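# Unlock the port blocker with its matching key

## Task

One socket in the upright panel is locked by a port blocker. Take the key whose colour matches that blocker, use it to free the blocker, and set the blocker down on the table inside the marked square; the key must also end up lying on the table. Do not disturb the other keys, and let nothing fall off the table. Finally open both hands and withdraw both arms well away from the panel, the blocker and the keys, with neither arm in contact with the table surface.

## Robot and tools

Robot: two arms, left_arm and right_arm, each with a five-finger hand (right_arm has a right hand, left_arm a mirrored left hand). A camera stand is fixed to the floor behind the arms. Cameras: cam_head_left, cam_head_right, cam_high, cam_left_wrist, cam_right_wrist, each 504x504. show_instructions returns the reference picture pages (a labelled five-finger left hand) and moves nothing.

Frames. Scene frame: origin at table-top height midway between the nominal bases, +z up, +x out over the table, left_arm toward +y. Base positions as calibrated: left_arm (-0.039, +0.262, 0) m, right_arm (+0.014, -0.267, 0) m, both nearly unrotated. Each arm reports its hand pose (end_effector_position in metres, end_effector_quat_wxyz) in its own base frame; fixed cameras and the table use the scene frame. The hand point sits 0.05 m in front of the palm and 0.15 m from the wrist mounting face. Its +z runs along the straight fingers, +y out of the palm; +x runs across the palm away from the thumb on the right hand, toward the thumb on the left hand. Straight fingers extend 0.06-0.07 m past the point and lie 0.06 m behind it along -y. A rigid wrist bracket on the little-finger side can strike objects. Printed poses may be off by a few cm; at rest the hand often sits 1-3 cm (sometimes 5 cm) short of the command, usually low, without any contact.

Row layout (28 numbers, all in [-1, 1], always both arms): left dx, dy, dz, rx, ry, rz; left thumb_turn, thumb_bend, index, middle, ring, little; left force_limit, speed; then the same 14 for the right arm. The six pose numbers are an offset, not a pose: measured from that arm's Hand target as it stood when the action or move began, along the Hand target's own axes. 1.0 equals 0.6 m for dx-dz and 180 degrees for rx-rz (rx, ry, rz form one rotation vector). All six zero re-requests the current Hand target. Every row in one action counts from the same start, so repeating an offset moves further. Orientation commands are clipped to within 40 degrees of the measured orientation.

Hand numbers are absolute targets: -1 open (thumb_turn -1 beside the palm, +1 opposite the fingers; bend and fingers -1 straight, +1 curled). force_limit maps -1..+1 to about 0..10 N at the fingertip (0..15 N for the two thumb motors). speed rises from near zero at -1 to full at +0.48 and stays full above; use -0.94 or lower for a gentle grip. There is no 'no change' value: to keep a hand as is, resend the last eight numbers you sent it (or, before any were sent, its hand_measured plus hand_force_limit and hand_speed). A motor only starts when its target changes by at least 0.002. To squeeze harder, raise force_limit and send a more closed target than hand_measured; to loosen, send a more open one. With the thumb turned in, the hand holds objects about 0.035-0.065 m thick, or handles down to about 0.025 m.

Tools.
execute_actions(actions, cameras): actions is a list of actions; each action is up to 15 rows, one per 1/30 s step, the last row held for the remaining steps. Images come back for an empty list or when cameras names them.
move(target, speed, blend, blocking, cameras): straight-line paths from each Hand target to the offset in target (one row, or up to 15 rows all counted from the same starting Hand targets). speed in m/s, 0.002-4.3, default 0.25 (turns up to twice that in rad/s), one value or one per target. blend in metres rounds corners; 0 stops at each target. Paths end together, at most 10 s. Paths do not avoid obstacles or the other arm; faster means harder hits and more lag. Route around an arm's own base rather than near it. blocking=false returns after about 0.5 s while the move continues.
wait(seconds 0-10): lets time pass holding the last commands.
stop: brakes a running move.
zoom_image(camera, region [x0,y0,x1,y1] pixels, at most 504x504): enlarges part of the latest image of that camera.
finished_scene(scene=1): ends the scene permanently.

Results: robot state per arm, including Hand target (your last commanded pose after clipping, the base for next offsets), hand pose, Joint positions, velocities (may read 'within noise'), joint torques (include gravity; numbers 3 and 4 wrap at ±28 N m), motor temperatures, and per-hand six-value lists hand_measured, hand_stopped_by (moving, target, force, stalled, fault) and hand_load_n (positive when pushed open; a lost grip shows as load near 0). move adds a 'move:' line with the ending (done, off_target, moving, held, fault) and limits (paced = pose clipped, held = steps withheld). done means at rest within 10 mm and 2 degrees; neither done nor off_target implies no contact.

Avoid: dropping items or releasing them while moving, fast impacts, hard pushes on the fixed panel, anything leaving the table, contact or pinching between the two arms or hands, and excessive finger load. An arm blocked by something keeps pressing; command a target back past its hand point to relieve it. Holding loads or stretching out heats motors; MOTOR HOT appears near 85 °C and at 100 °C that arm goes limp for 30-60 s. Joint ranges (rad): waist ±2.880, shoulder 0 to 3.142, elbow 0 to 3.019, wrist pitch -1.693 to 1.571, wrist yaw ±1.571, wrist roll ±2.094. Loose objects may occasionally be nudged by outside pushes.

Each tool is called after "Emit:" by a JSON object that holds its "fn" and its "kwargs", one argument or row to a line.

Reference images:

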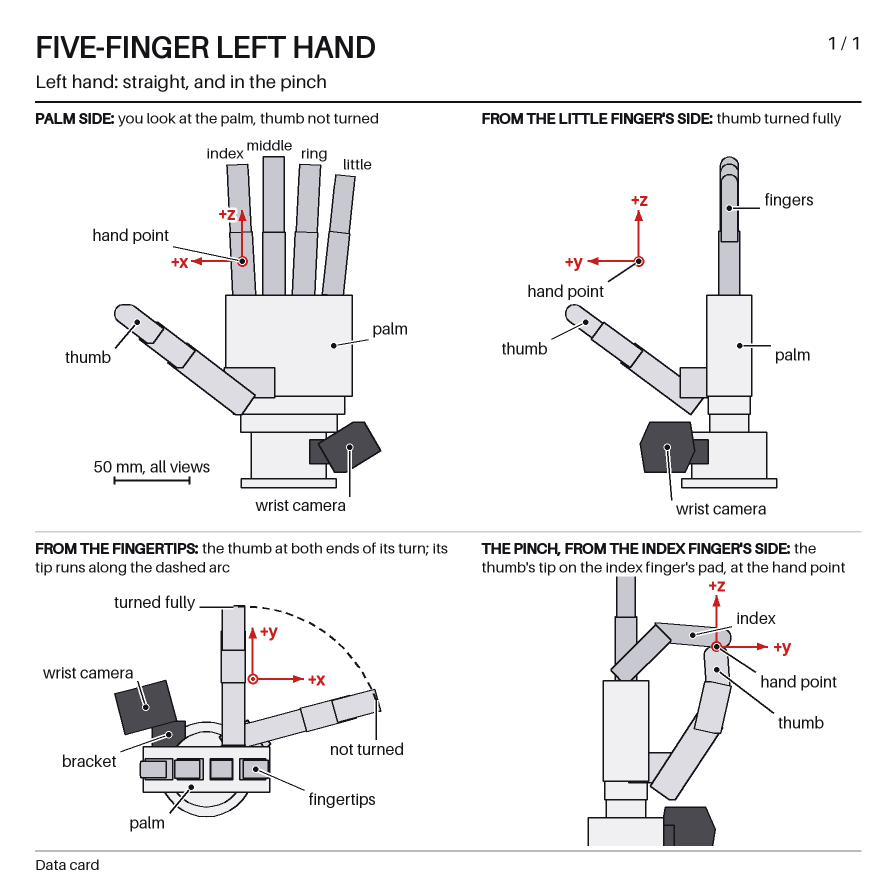

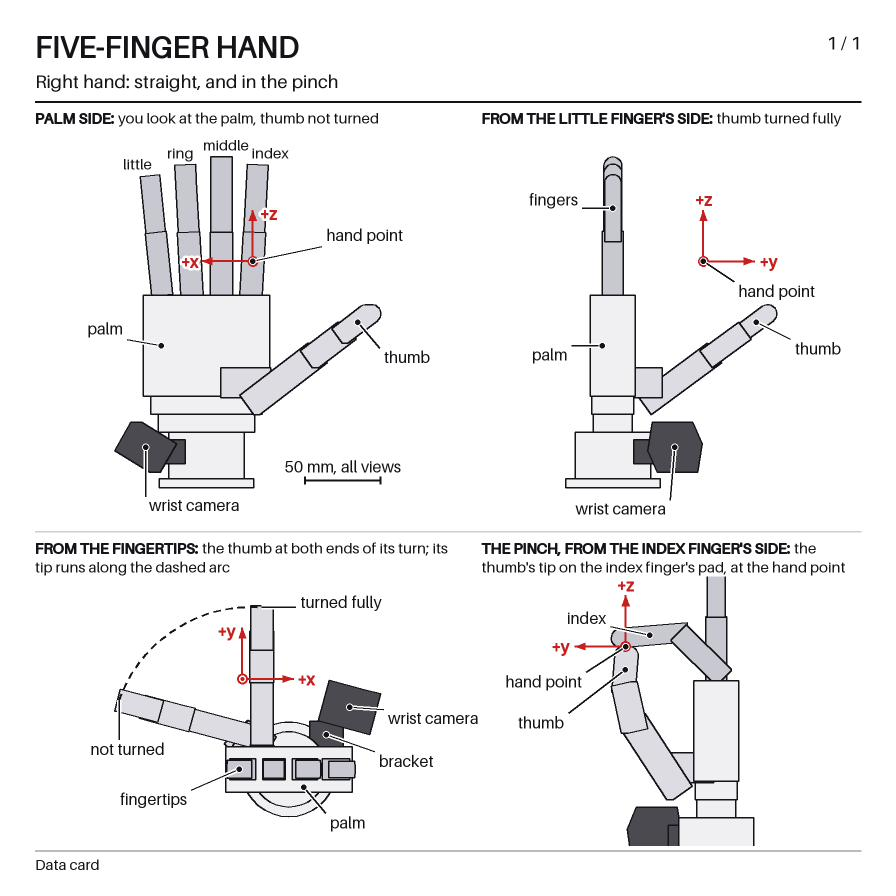

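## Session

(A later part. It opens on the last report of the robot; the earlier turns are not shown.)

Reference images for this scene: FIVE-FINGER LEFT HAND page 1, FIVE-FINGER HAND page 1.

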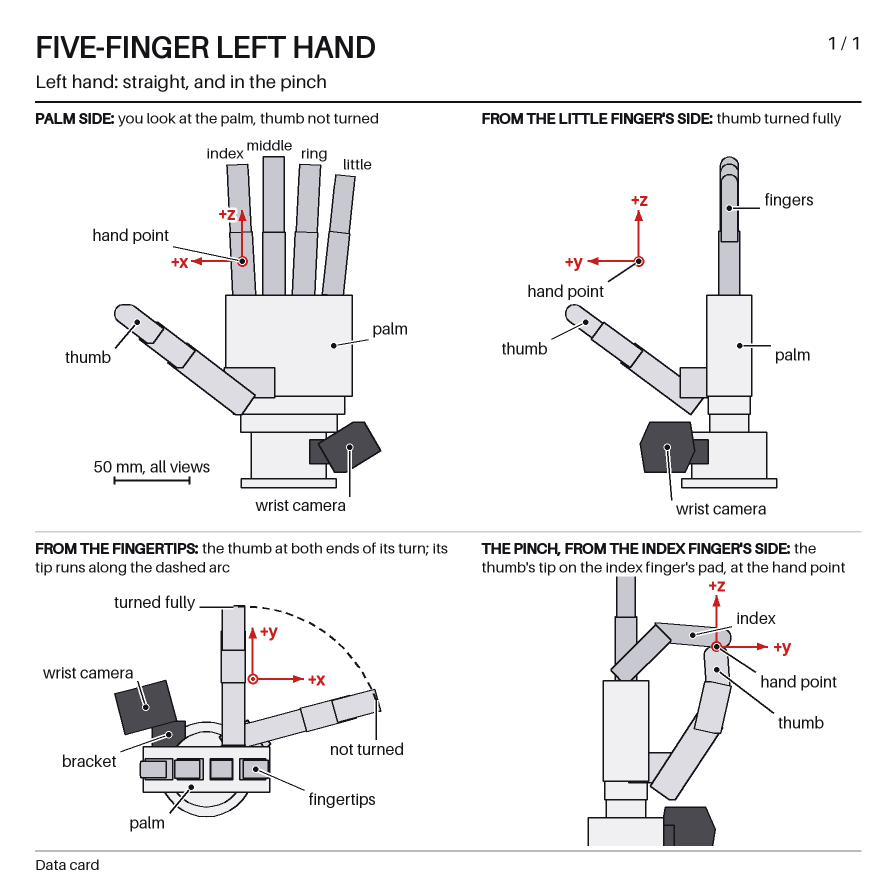

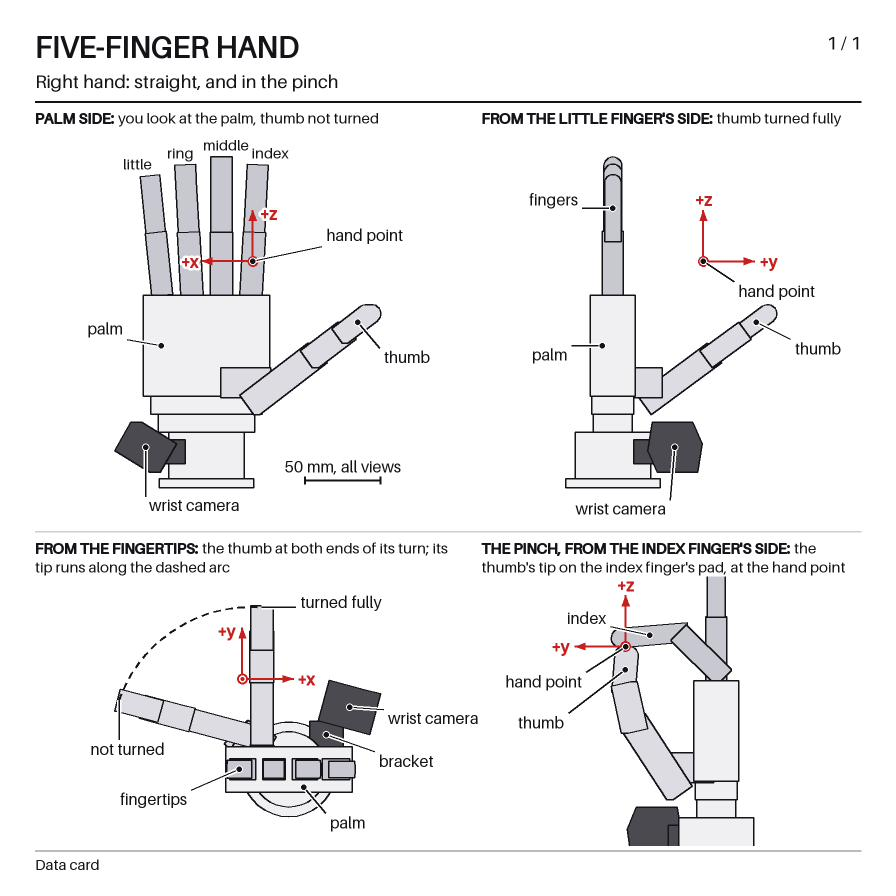

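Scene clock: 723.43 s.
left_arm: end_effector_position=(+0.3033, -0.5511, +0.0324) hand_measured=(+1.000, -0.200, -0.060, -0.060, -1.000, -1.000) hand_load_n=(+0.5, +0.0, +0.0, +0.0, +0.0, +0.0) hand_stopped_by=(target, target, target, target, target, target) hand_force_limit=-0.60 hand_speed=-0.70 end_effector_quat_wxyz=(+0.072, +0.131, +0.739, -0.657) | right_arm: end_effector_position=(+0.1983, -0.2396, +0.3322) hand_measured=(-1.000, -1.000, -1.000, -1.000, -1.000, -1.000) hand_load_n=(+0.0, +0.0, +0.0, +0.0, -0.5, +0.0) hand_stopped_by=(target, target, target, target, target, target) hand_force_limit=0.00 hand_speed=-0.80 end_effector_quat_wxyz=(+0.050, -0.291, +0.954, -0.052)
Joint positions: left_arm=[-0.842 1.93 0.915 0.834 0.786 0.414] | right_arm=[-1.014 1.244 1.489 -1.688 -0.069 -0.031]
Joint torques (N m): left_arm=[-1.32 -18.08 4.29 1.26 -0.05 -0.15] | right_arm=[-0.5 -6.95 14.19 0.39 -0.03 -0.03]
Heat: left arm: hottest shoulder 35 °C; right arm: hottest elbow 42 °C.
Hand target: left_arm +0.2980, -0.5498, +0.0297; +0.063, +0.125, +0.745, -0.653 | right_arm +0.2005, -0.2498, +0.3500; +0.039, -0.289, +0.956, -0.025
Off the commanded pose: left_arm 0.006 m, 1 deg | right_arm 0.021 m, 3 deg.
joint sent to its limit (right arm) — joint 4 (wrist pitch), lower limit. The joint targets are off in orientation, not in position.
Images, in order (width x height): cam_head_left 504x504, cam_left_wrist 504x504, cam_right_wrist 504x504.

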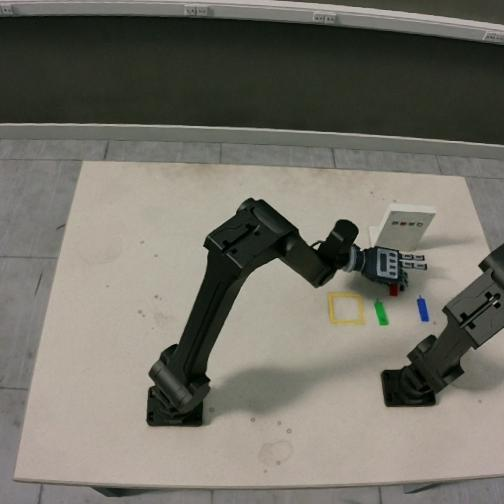

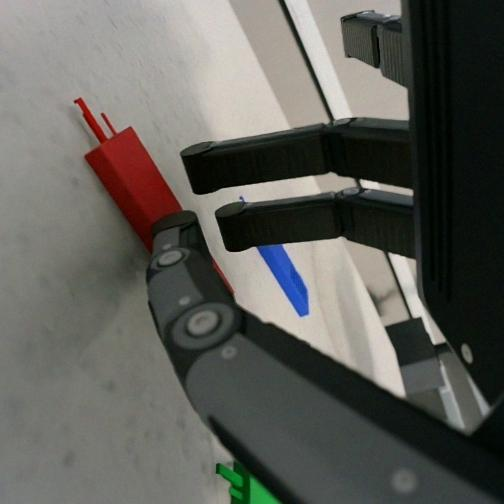

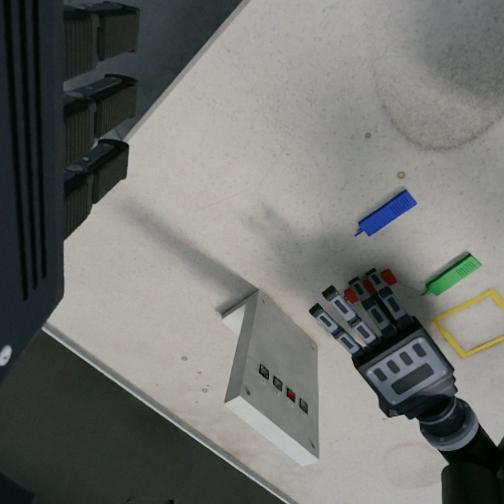

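Emit:
{"fn": "move", "kwargs": {
  "target": [-0.0063,-0.0272,-0.0173,0,0,0,1,-0.1,-0.2,-0.2,-1,-1,-0.4,-0.5, 0,0,0,0,0,0,-1,-1,-1,-1,-1,-1,0,-0.8],
  "speed": 0.05,
  "cameras": ["cam_left_wrist","cam_right_wrist","cam_head_left"]
}}

Emit:
{"fn": "zoom_image", "kwargs": {
  "camera": "cam_left_wrist",
  "region": [40, 80, 290, 330]
}}

Emit:
{"fn": "zoom_image", "kwargs": {
  "camera": "cam_head_left",
  "region": [380, 260, 430, 310]
}}

Emit:
{"fn": "zoom_image", "kwargs": {
  "camera": "cam_right_wrist",
  "region": [320, 240, 420, 340]
}}

Scene clock: 758.87 s.
left_arm: end_effector_position=(+0.2992, -0.5476, +0.0530) hand_measured=(+1.000, -0.100, -0.200, -0.200, -1.000, -1.000) hand_load_n=(+0.0, +0.0, +0.0, +0.0, +0.0, +0.0) hand_stopped_by=(target, target, target, target, target, target) hand_force_limit=-0.40 hand_speed=-0.50 end_effector_quat_wxyz=(+0.071, +0.133, +0.738, -0.658) | right_arm: end_effector_position=(+0.1983, -0.2396, +0.3322) hand_measured=(-1.000, -1.000, -1.000, -1.000, -1.000, -1.000) hand_load_n=(+0.0, +0.0, +0.0, +0.0, +0.0, +0.0) hand_stopped_by=(target, target, target, target, target, target) hand_force_limit=0.00 hand_speed=-0.80 end_effector_quat_wxyz=(+0.050, -0.291, +0.954, -0.052)
Joint positions: left_arm=[-0.842 1.874 0.903 0.793 0.791 0.414] | right_arm=[-1.014 1.244 1.489 -1.688 -0.069 -0.031]
Joint torques (N m): left_arm=[-0.67 -17.44 4.33 1.28 0.14 -0.12] | right_arm=[-1.14 -7.36 14.12 0.46 -0.06 -0.12]
Heat: left arm: hottest shoulder 36 °C; right arm: hottest elbow 42 °C.
Hand target: left_arm +0.2979, -0.5418, +0.0477; +0.063, +0.125, +0.745, -0.653 | right_arm +0.2005, -0.2498, +0.3500; +0.039, -0.289, +0.956, -0.025
Off the commanded pose: left_arm 0.008 m, 2 deg | right_arm 0.021 m, 3 deg.
joint sent to its limit (right arm) — joint 4 (wrist pitch), lower limit. The joint targets are off in orientation, not in position.
move: off_target (right_arm)
Images, in order (width x height): cam_head_left 504x504, cam_left_wrist 504x504, cam_right_wrist 504x504.

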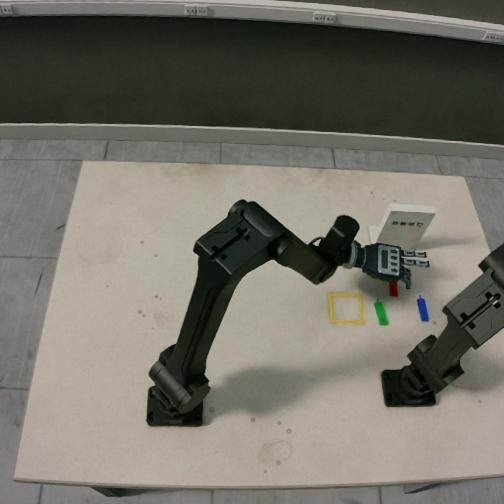

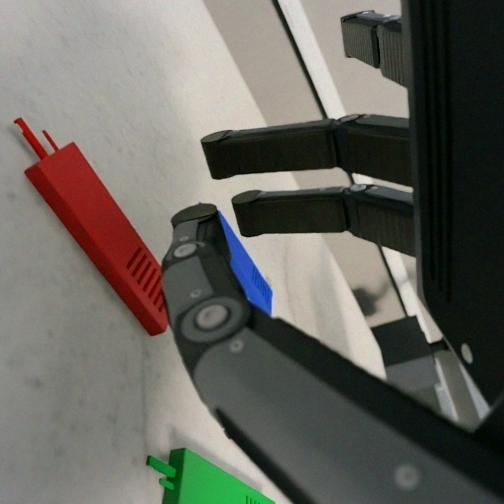

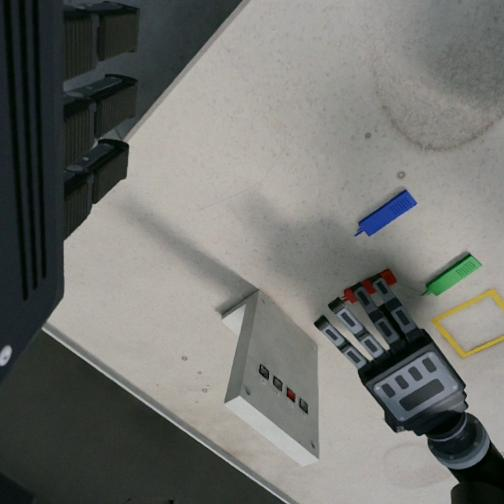

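Scaled by 2.016 from the camera's 504x504 image, which has a finer 720x720 frame.

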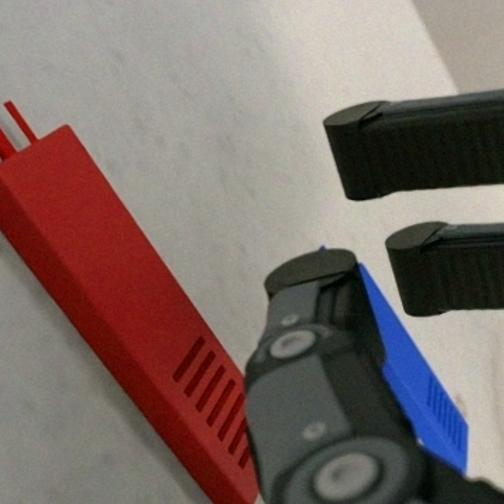

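Scaled by 10.080 from the camera's 504x504 image, which has a finer 720x720 frame.

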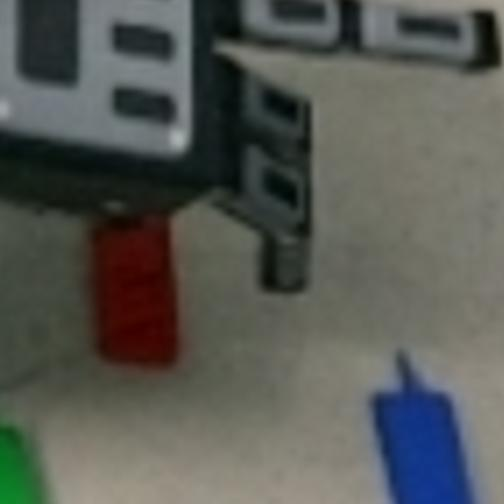

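Scaled by 5.040 from the camera's 504x504 image, which has a finer 720x720 frame.

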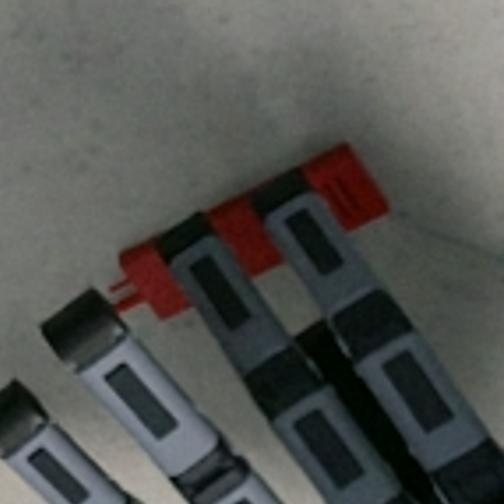

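Emit:
{"fn": "move", "kwargs": {
  "target": [0.0214,0.0160,0.0008,0,0,0,1,-0.1,-0.2,-0.2,-1,-1,-0.4,-0.5, 0,0,0,0,0,0,-1,-1,-1,-1,-1,-1,0,-0.8],
  "speed": 0.06,
  "cameras": ["cam_left_wrist","cam_right_wrist","cam_head_left"]
}}

Emit:
{"fn": "zoom_image", "kwargs": {
  "camera": "cam_left_wrist",
  "region": [40, 80, 290, 330]
}}

Emit:
{"fn": "zoom_image", "kwargs": {
  "camera": "cam_head_left",
  "region": [380, 260, 430, 310]
}}

Emit:
{"fn": "zoom_image", "kwargs": {
  "camera": "cam_right_wrist",
  "region": [320, 240, 420, 340]
}}

Scene clock: 782.90 s.
left_arm: end_effector_position=(+0.2933, -0.5397, +0.0435) hand_measured=(+1.000, -0.100, -0.200, -0.200, -1.000, -1.000) hand_load_n=(+0.0, +0.0, +0.0, +0.0, +0.0, +0.0) hand_stopped_by=(target, target, target, target, target, target) hand_force_limit=-0.40 hand_speed=-0.50 end_effector_quat_wxyz=(+0.068, +0.127, +0.744, -0.653) | right_arm: end_effector_position=(+0.1983, -0.2396, +0.3322) hand_measured=(-1.000, -1.000, -1.000, -1.000, -1.000, -1.000) hand_load_n=(+0.0, +0.0, +0.0, +0.0, +0.0, +0.0) hand_stopped_by=(target, target, target, target, target, target) hand_force_limit=0.00 hand_speed=-0.80 end_effector_quat_wxyz=(+0.050, -0.291, +0.954, -0.052)
Joint positions: left_arm=[-0.842 1.874 0.875 0.802 0.785 0.414] | right_arm=[-1.014 1.244 1.489 -1.688 -0.069 -0.031]
Joint torques (N m): left_arm=[-1.49 -15.5 4.27 2.55 -0.05 -0.15] | right_arm=[-0.67 -6.48 14.27 0.62 -0.08 -0.06]
Heat: left arm: hottest shoulder 37 °C; right arm: hottest elbow 43 °C.
Hand target: left_arm +0.2881, -0.5398, +0.0351; +0.063, +0.125, +0.745, -0.653 | right_arm +0.2005, -0.2498, +0.3500; +0.039, -0.289, +0.956, -0.025
Off the commanded pose: left_arm 0.010 m, 1 deg | right_arm 0.021 m, 3 deg.
joint sent to its limit (right arm) — joint 4 (wrist pitch), lower limit. The joint targets are off in orientation, not in position.
move: off_target (right_arm)
Images, in order (width x height): cam_head_left 504x504, cam_left_wrist 504x504, cam_right_wrist 504x504.

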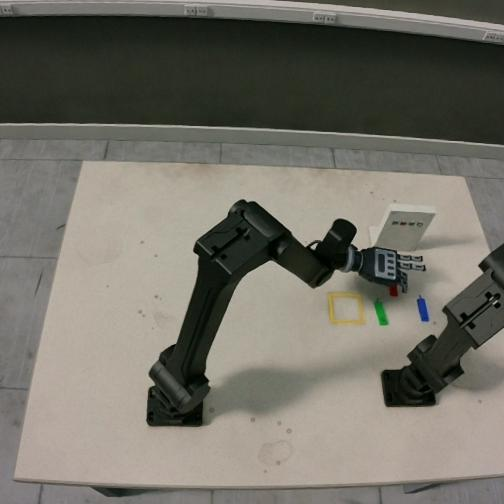

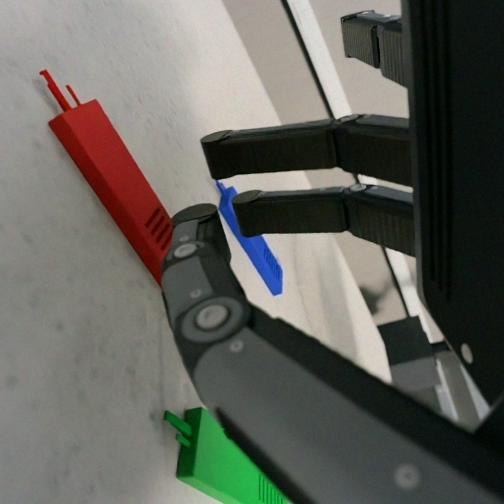

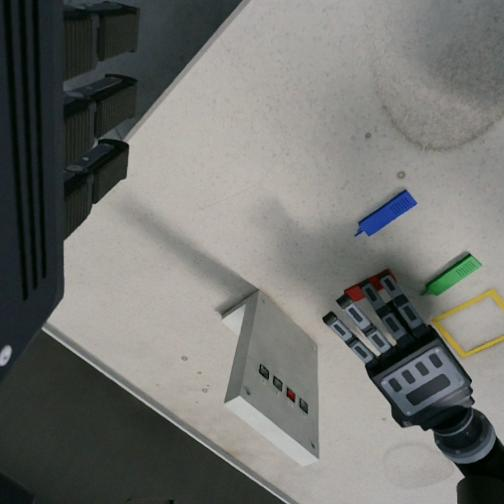

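Scaled by 2.016 from the camera's 504x504 image, which has a finer 720x720 frame.

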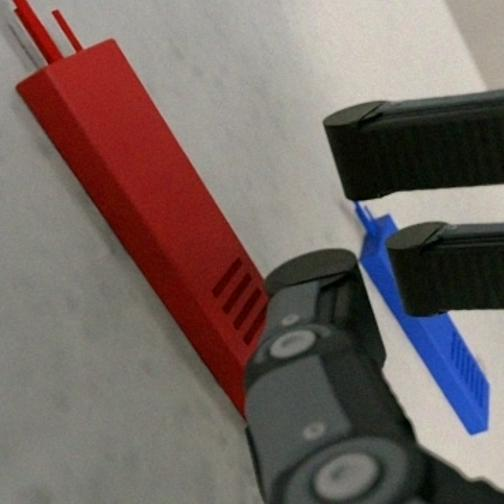

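Scaled by 10.080 from the camera's 504x504 image, which has a finer 720x720 frame.

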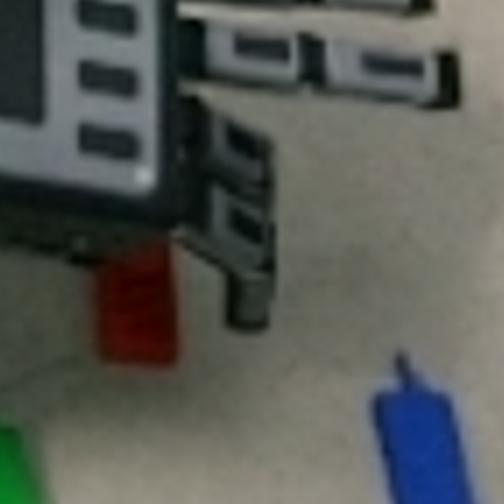

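Scaled by 5.040 from the camera's 504x504 image, which has a finer 720x720 frame.

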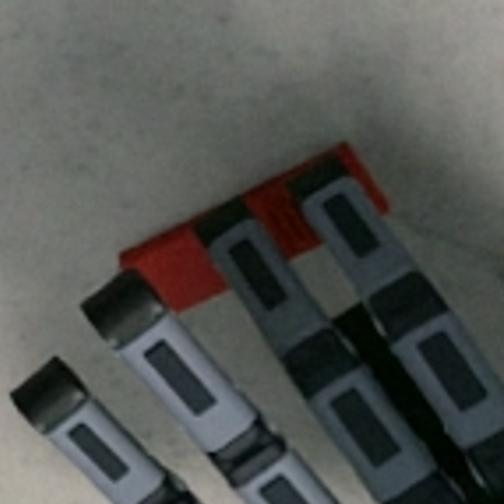

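Emit:
{"fn": "move", "kwargs": {
  "target": [0.0070,0.0279,0.0108,0,0,0,1,-0.1,-0.2,-0.2,-1,-1,-0.4,-0.5, 0,0,0,0,0,0,-1,-1,-1,-1,-1,-1,0,-0.8],
  "speed": 0.05,
  "cameras": ["cam_left_wrist","cam_right_wrist","cam_head_left"]
}}

Emit:
{"fn": "zoom_image", "kwargs": {
  "camera": "cam_left_wrist",
  "region": [40, 80, 290, 330]
}}

Emit:
{"fn": "zoom_image", "kwargs": {
  "camera": "cam_head_left",
  "region": [380, 260, 430, 310]
}}

Emit:
{"fn": "zoom_image", "kwargs": {
  "camera": "cam_right_wrist",
  "region": [320, 240, 420, 340]
}}

Scene clock: 792.70 s.
left_arm: end_effector_position=(+0.2931, -0.5405, +0.0237) hand_measured=(+1.000, -0.100, -0.200, -0.200, -1.000, -1.000) hand_load_n=(+0.0, +0.0, +0.0, +0.0, +0.0, +0.0) hand_stopped_by=(target, target, target, target, target, target) hand_force_limit=-0.40 hand_speed=-0.50 end_effector_quat_wxyz=(+0.068, +0.126, +0.745, -0.651) | right_arm: end_effector_position=(+0.1983, -0.2396, +0.3322) hand_measured=(-1.000, -1.000, -1.000, -1.000, -1.000, -1.000) hand_load_n=(+0.0, +0.0, +0.0, +0.0, +0.0, +0.0) hand_stopped_by=(target, target, target, target, target, target) hand_force_limit=0.00 hand_speed=-0.80 end_effector_quat_wxyz=(+0.050, -0.291, +0.954, -0.052)
Joint positions: left_arm=[-0.844 1.922 0.875 0.846 0.779 0.414] | right_arm=[-1.014 1.244 1.489 -1.688 -0.069 -0.031]
Joint torques (N m): left_arm=[-1.73 -15.62 4.6 2.58 -0.05 -0.16] | right_arm=[-0.79 -6.59 14.34 0.42 -0.05 -0.12]
Heat: left arm: hottest shoulder 37 °C; right arm: hottest elbow 43 °C.
Hand target: left_arm +0.2882, -0.5438, +0.0172; +0.063, +0.125, +0.745, -0.653 | right_arm +0.2005, -0.2498, +0.3500; +0.039, -0.289, +0.956, -0.025
Off the commanded pose: left_arm 0.009 m, 1 deg | right_arm 0.021 m, 3 deg.
joint sent to its limit (right arm) — joint 4 (wrist pitch), lower limit. The joint targets are off in orientation, not in position.
move: off_target (right_arm)
Images, in order (width x height): cam_head_left 504x504, cam_left_wrist 504x504, cam_right_wrist 504x504.

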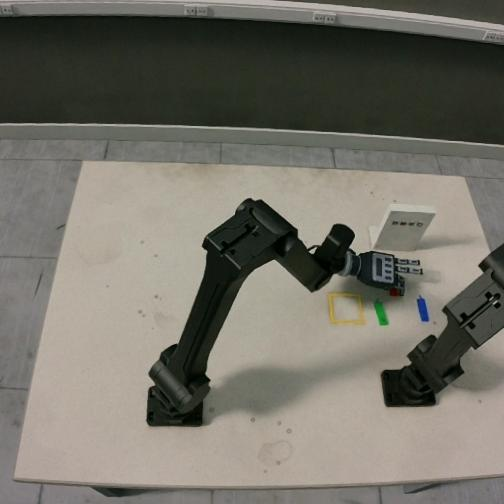

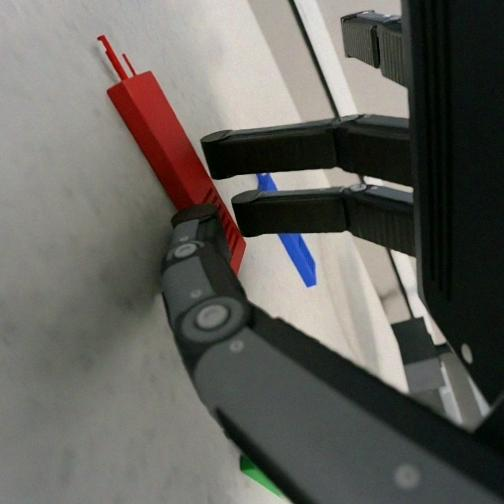

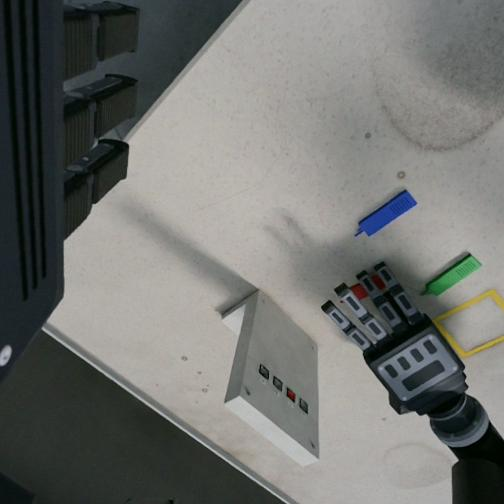

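Scaled by 2.016 from the camera's 504x504 image, which has a finer 720x720 frame.

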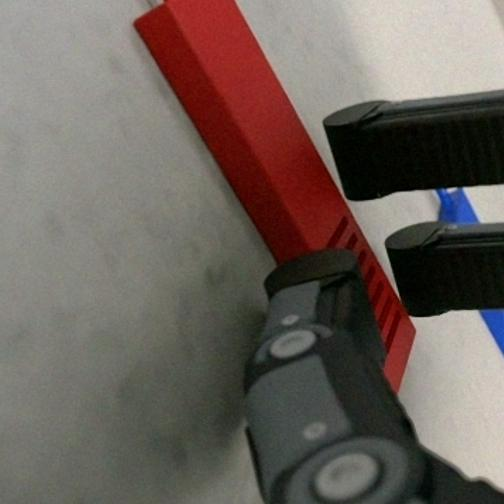

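Scaled by 10.080 from the camera's 504x504 image, which has a finer 720x720 frame.

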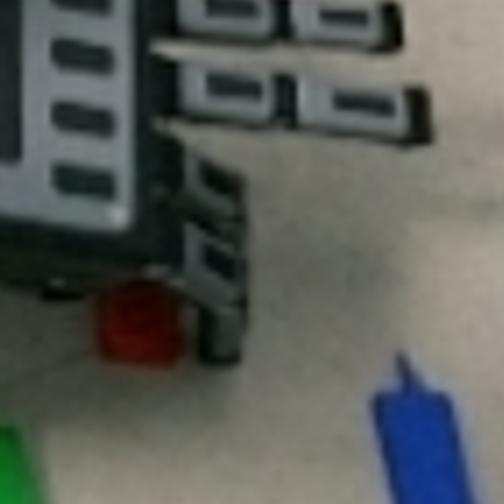

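Scaled by 5.040 from the camera's 504x504 image, which has a finer 720x720 frame.

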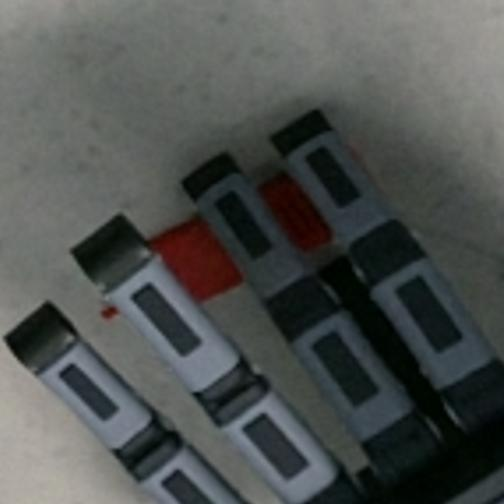

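Emit:
{"fn": "execute_actions", "kwargs": {
  "actions": [
    [[0,0,0,0,0,0,1,-0.1,-0.06,-0.06,-1,-1,-0.5,-0.8,0,0,0,0,0,0,-1,-1,-1,-1,-1,-1,0,-0.8]]
  ],
  "cameras": ["cam_left_wrist","cam_right_wrist","cam_head_left"]
}}

Emit:
{"fn": "zoom_image", "kwargs": {
  "camera": "cam_left_wrist",
  "region": [40, 80, 290, 330]
}}

Emit:
{"fn": "zoom_image", "kwargs": {
  "camera": "cam_head_left",
  "region": [380, 260, 430, 310]
}}

Emit:
{"fn": "zoom_image", "kwargs": {
  "camera": "cam_right_wrist",
  "region": [320, 240, 420, 340]
}}

Scene clock: 802.70 s.
left_arm: end_effector_position=(+0.2936, -0.5411, +0.0249) hand_measured=(+1.000, -0.100, -0.060, -0.060, -1.000, -1.000) hand_load_n=(+0.0, +0.5, +0.0, +0.5, +0.0, +0.5) hand_stopped_by=(target, target, target, target, target, target) hand_force_limit=-0.50 hand_speed=-0.80 end_effector_quat_wxyz=(+0.070, +0.127, +0.744, -0.653) | right_arm: end_effector_position=(+0.1983, -0.2396, +0.3322) hand_measured=(-1.000, -1.000, -1.000, -1.000, -1.000, -1.000) hand_load_n=(+0.0, +0.0, +0.0, +0.0, +0.0, +0.0) hand_stopped_by=(target, target, target, target, target, target) hand_force_limit=0.00 hand_speed=-0.80 end_effector_quat_wxyz=(+0.050, -0.291, +0.954, -0.052)
Joint positions: left_arm=[-0.845 1.922 0.875 0.853 0.778 0.414] | right_arm=[-1.014 1.244 1.489 -1.688 -0.069 -0.031]
Joint torques (N m): left_arm=[-1.61 -15.56 4.6 2.36 -0.02 -0.17] | right_arm=[-1.67 -7.3 14.15 0.46 0 -0.08]
Heat: left arm: hottest shoulder 35 °C; right arm: hottest elbow 43 °C.
Hand target: left_arm +0.2882, -0.5438, +0.0172; +0.063, +0.125, +0.745, -0.653 | right_arm +0.2005, -0.2498, +0.3500; +0.039, -0.289, +0.956, -0.025
Off the commanded pose: left_arm 0.010 m, 1 deg | right_arm 0.021 m, 3 deg.
joint sent to its limit (right arm) — joint 4 (wrist pitch), lower limit. The joint targets are off in orientation, not in position.
Images, in order (width x height): cam_head_left 504x504, cam_left_wrist 504x504, cam_right_wrist 504x504.

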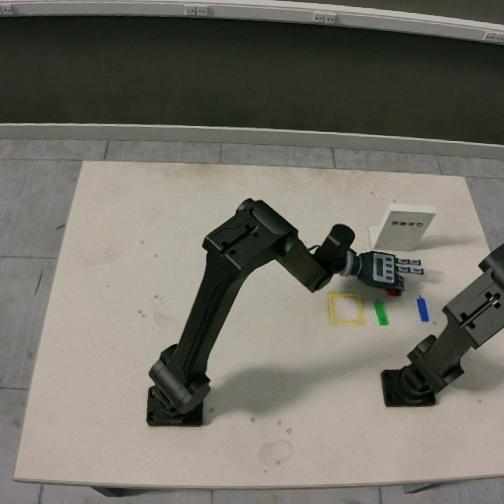

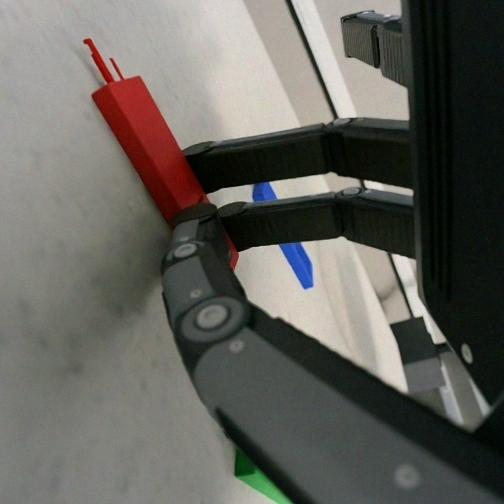

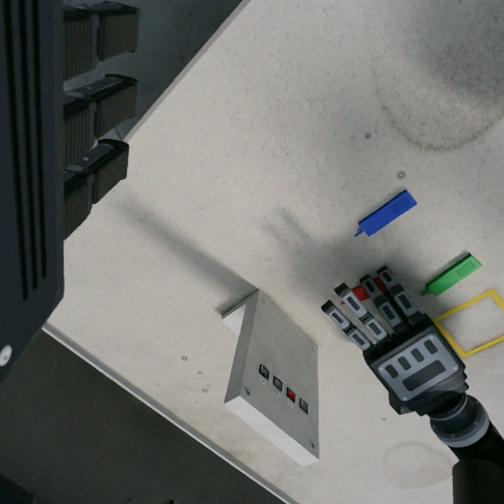

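Scaled by 2.016 from the camera's 504x504 image, which has a finer 720x720 frame.

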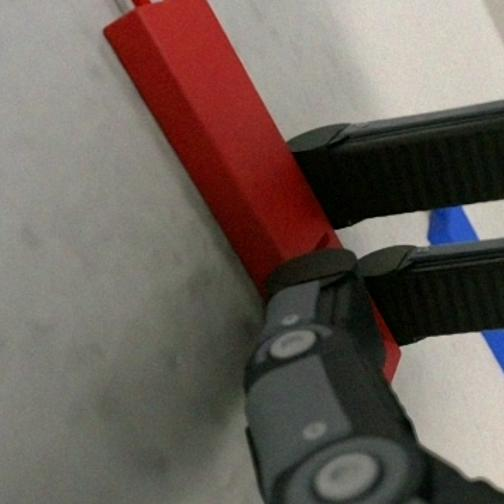

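Scaled by 10.080 from the camera's 504x504 image, which has a finer 720x720 frame.

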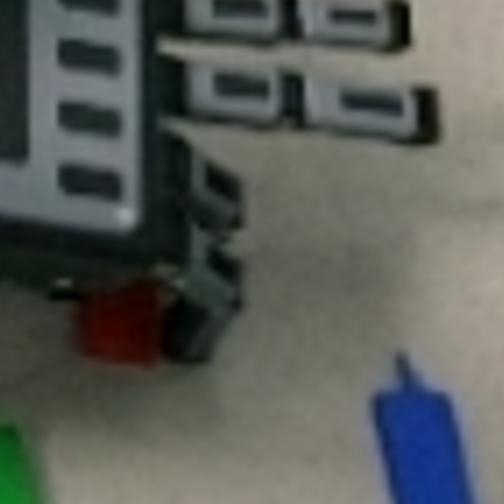

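Scaled by 5.040 from the camera's 504x504 image, which has a finer 720x720 frame.

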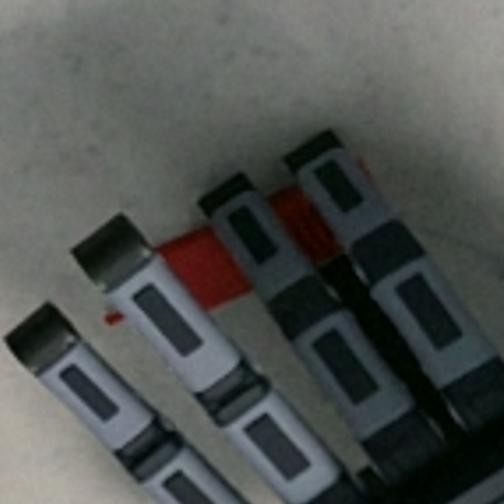

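Emit:
{"fn": "execute_actions", "kwargs": {
  "actions": [
    [[0,0,0,0,0,0,1,-0.1,0.12,0.12,-1,-1,-0.3,-0.85,0,0,0,0,0,0,-1,-1,-1,-1,-1,-1,0,-0.8]]
  ],
  "cameras": ["cam_left_wrist","cam_right_wrist","cam_head_left"]
}}

Emit:
{"fn": "zoom_image", "kwargs": {
  "camera": "cam_left_wrist",
  "region": [40, 80, 290, 330]
}}

Emit:
{"fn": "zoom_image", "kwargs": {
  "camera": "cam_head_left",
  "region": [380, 260, 430, 310]
}}

Emit:
{"fn": "zoom_image", "kwargs": {
  "camera": "cam_right_wrist",
  "region": [320, 240, 420, 340]
}}

Scene clock: 808.33 s.
left_arm: end_effector_position=(+0.2931, -0.5428, +0.0273) hand_measured=(+1.000, -0.100, +0.120, +0.120, -1.000, -1.000) hand_load_n=(-1.0, -2.5, +1.5, +2.5, +0.0, +0.0) hand_stopped_by=(target, target, target, target, target, target) hand_force_limit=-0.30 hand_speed=-0.85 end_effector_quat_wxyz=(+0.073, +0.130, +0.740, -0.656) | right_arm: end_effector_position=(+0.1983, -0.2396, +0.3322) hand_measured=(-1.000, -1.000, -1.000, -1.000, -1.000, -1.000) hand_load_n=(+0.0, +0.0, +0.5, +0.0, +0.0, +0.0) hand_stopped_by=(target, target, target, target, target, target) hand_force_limit=0.00 hand_speed=-0.80 end_effector_quat_wxyz=(+0.050, -0.291, +0.954, -0.052)
Joint positions: left_arm=[-0.847 1.922 0.875 0.865 0.778 0.412] | right_arm=[-1.014 1.244 1.489 -1.688 -0.069 -0.031]
Joint torques (N m): left_arm=[-1.55 -15.56 4.63 1.95 -0.03 -0.16] | right_arm=[-0.85 -6.83 13.97 0.7 -0.03 -0.12]
Heat: left arm: hottest shoulder 35 °C; right arm: hottest elbow 43 °C.
Hand target: left_arm +0.2881, -0.5439, +0.0171; +0.063, +0.125, +0.745, -0.653 | right_arm +0.2005, -0.2498, +0.3500; +0.039, -0.289, +0.956, -0.025
Off the commanded pose: left_arm 0.011 m, 1 deg | right_arm 0.021 m, 3 deg.
joint sent to its limit (right arm) — joint 4 (wrist pitch), lower limit. The joint targets are off in orientation, not in position.
Images, in order (width x height): cam_head_left 504x504, cam_left_wrist 504x504, cam_right_wrist 504x504.

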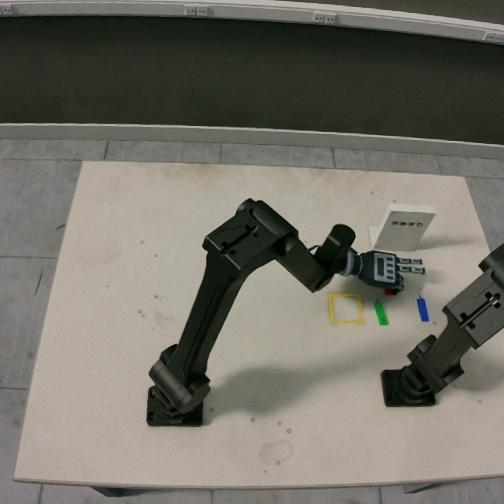

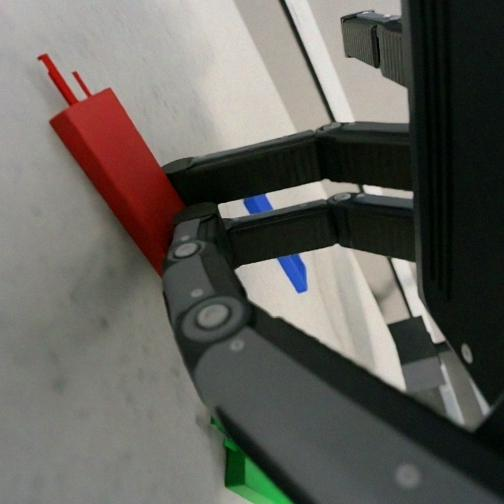

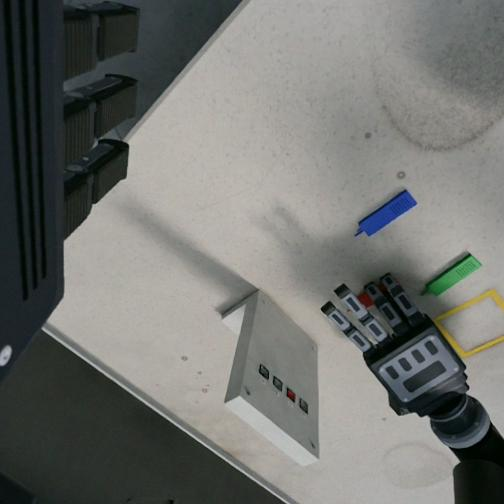

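Scaled by 2.016 from the camera's 504x504 image, which has a finer 720x720 frame.

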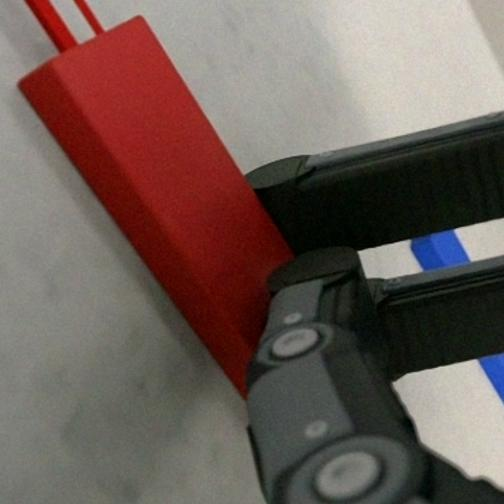

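Scaled by 10.080 from the camera's 504x504 image, which has a finer 720x720 frame.

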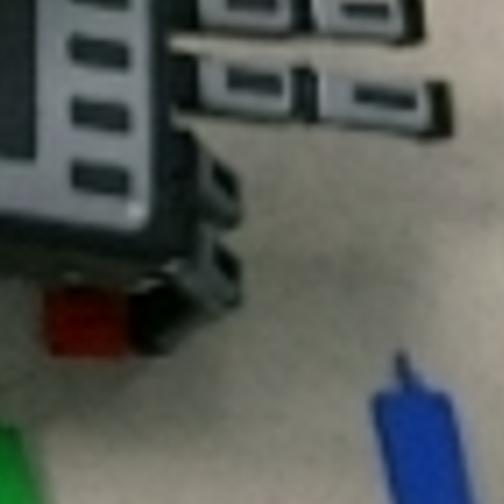

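Scaled by 5.040 from the camera's 504x504 image, which has a finer 720x720 frame.

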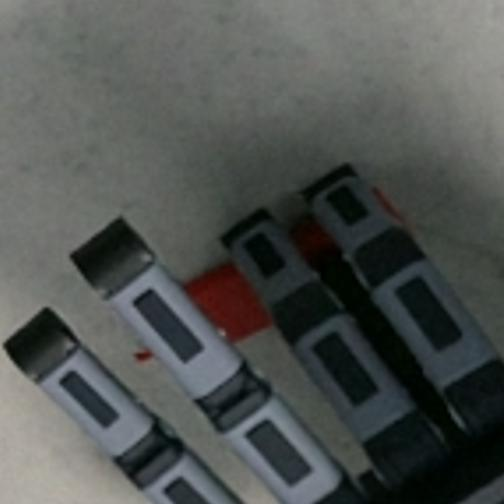

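Emit:
{"fn": "move", "kwargs": {
  "target": [-0.0112,-0.0147,-0.0232,0,0,0,1,-0.17,-0.2,-0.2,-1,-1,-0.4,-0.3, 0,0,0,0,0,0,-1,-1,-1,-1,-1,-1,0,-0.8],
  "speed": 0.04,
  "cameras": ["cam_left_wrist","cam_right_wrist","cam_head_left"]
}}

Emit:
{"fn": "zoom_image", "kwargs": {
  "camera": "cam_left_wrist",
  "region": [40, 80, 290, 330]
}}

Emit:
{"fn": "zoom_image", "kwargs": {
  "camera": "cam_head_left",
  "region": [380, 260, 430, 310]
}}

Emit:
{"fn": "zoom_image", "kwargs": {
  "camera": "cam_right_wrist",
  "region": [320, 240, 420, 340]
}}

Scene clock: 824.33 s.
left_arm: end_effector_position=(+0.2919, -0.5379, +0.0320) hand_measured=(+1.000, -0.170, -0.200, -0.200, -1.000, -1.000) hand_load_n=(+0.0, +0.0, +0.0, +0.0, +0.0, +0.0) hand_stopped_by=(target, target, target, target, target, target) hand_force_limit=-0.40 hand_speed=-0.30 end_effector_quat_wxyz=(+0.068, +0.132, +0.739, -0.657) | right_arm: end_effector_position=(+0.1983, -0.2396, +0.3322) hand_measured=(-1.000, -1.000, -1.000, -1.000, -1.000, -1.000) hand_load_n=(+0.0, +0.0, +0.0, +0.0, +0.0, +0.0) hand_stopped_by=(target, target, target, target, target, target) hand_force_limit=0.00 hand_speed=-0.80 end_effector_quat_wxyz=(+0.050, -0.291, +0.954, -0.052)
Joint positions: left_arm=[-0.839 1.906 0.867 0.855 0.798 0.412] | right_arm=[-1.014 1.244 1.489 -1.688 -0.069 -0.031]
Joint torques (N m): left_arm=[-0.44 -17.61 4.04 1.2 0.14 -0.08] | right_arm=[-1.03 -7 14.16 0.76 -0.03 -0.14]
Heat: left arm: hottest shoulder 34 °C; right arm: hottest elbow 43 °C.
Hand target: left_arm +0.2933, -0.5318, +0.0294; +0.063, +0.125, +0.745, -0.653 | right_arm +0.2005, -0.2498, +0.3500; +0.039, -0.289, +0.956, -0.025
Off the commanded pose: left_arm 0.007 m, 1 deg | right_arm 0.021 m, 3 deg.
joint sent to its limit (right arm) — joint 4 (wrist pitch), lower limit. The joint targets are off in orientation, not in position.
move: off_target (right_arm)
Images, in order (width x height): cam_head_left 504x504, cam_left_wrist 504x504, cam_right_wrist 504x504.

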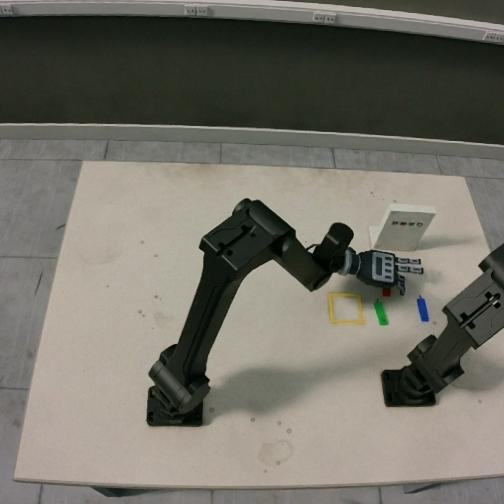

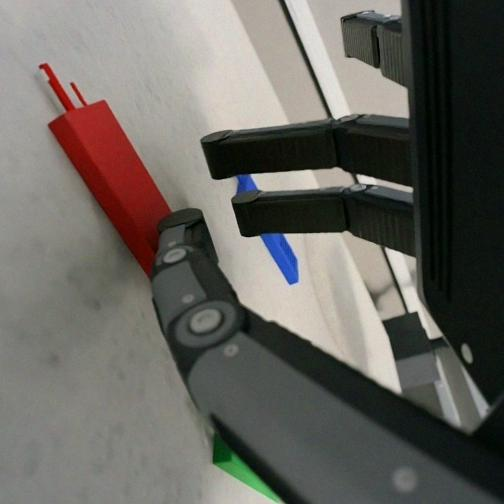

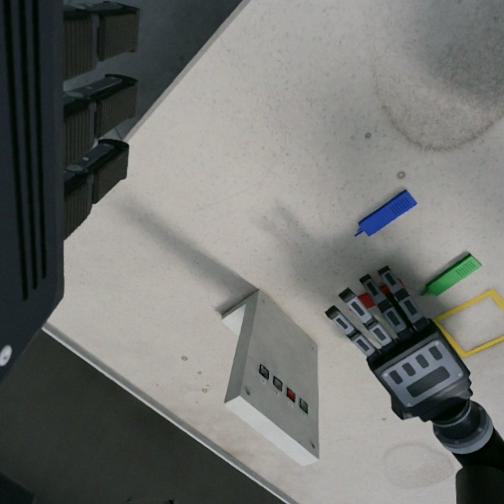

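Scaled by 2.016 from the camera's 504x504 image, which has a finer 720x720 frame.

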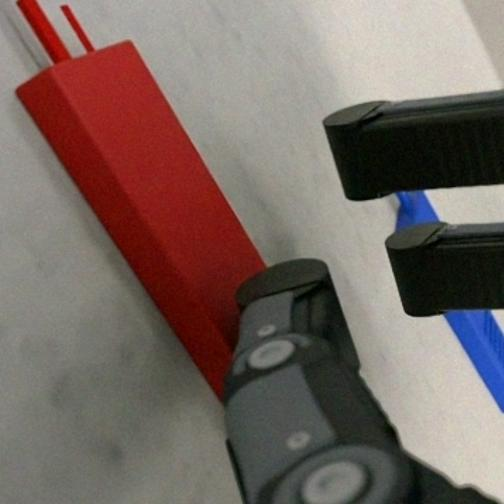

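Scaled by 10.080 from the camera's 504x504 image, which has a finer 720x720 frame.

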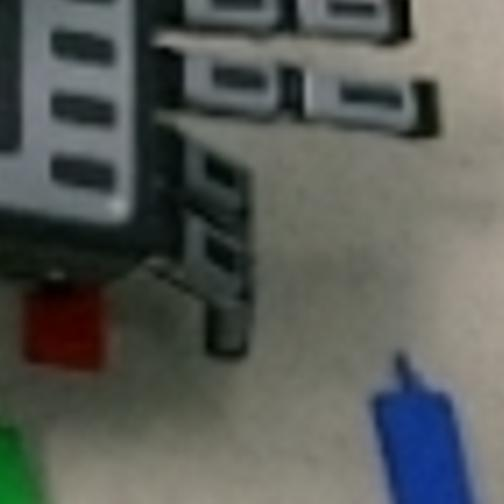

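Scaled by 5.040 from the camera's 504x504 image, which has a finer 720x720 frame.

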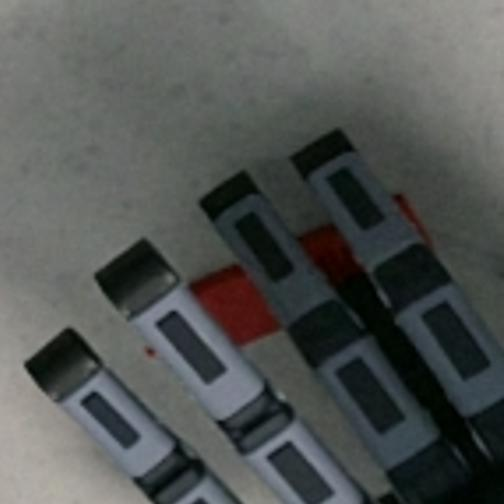

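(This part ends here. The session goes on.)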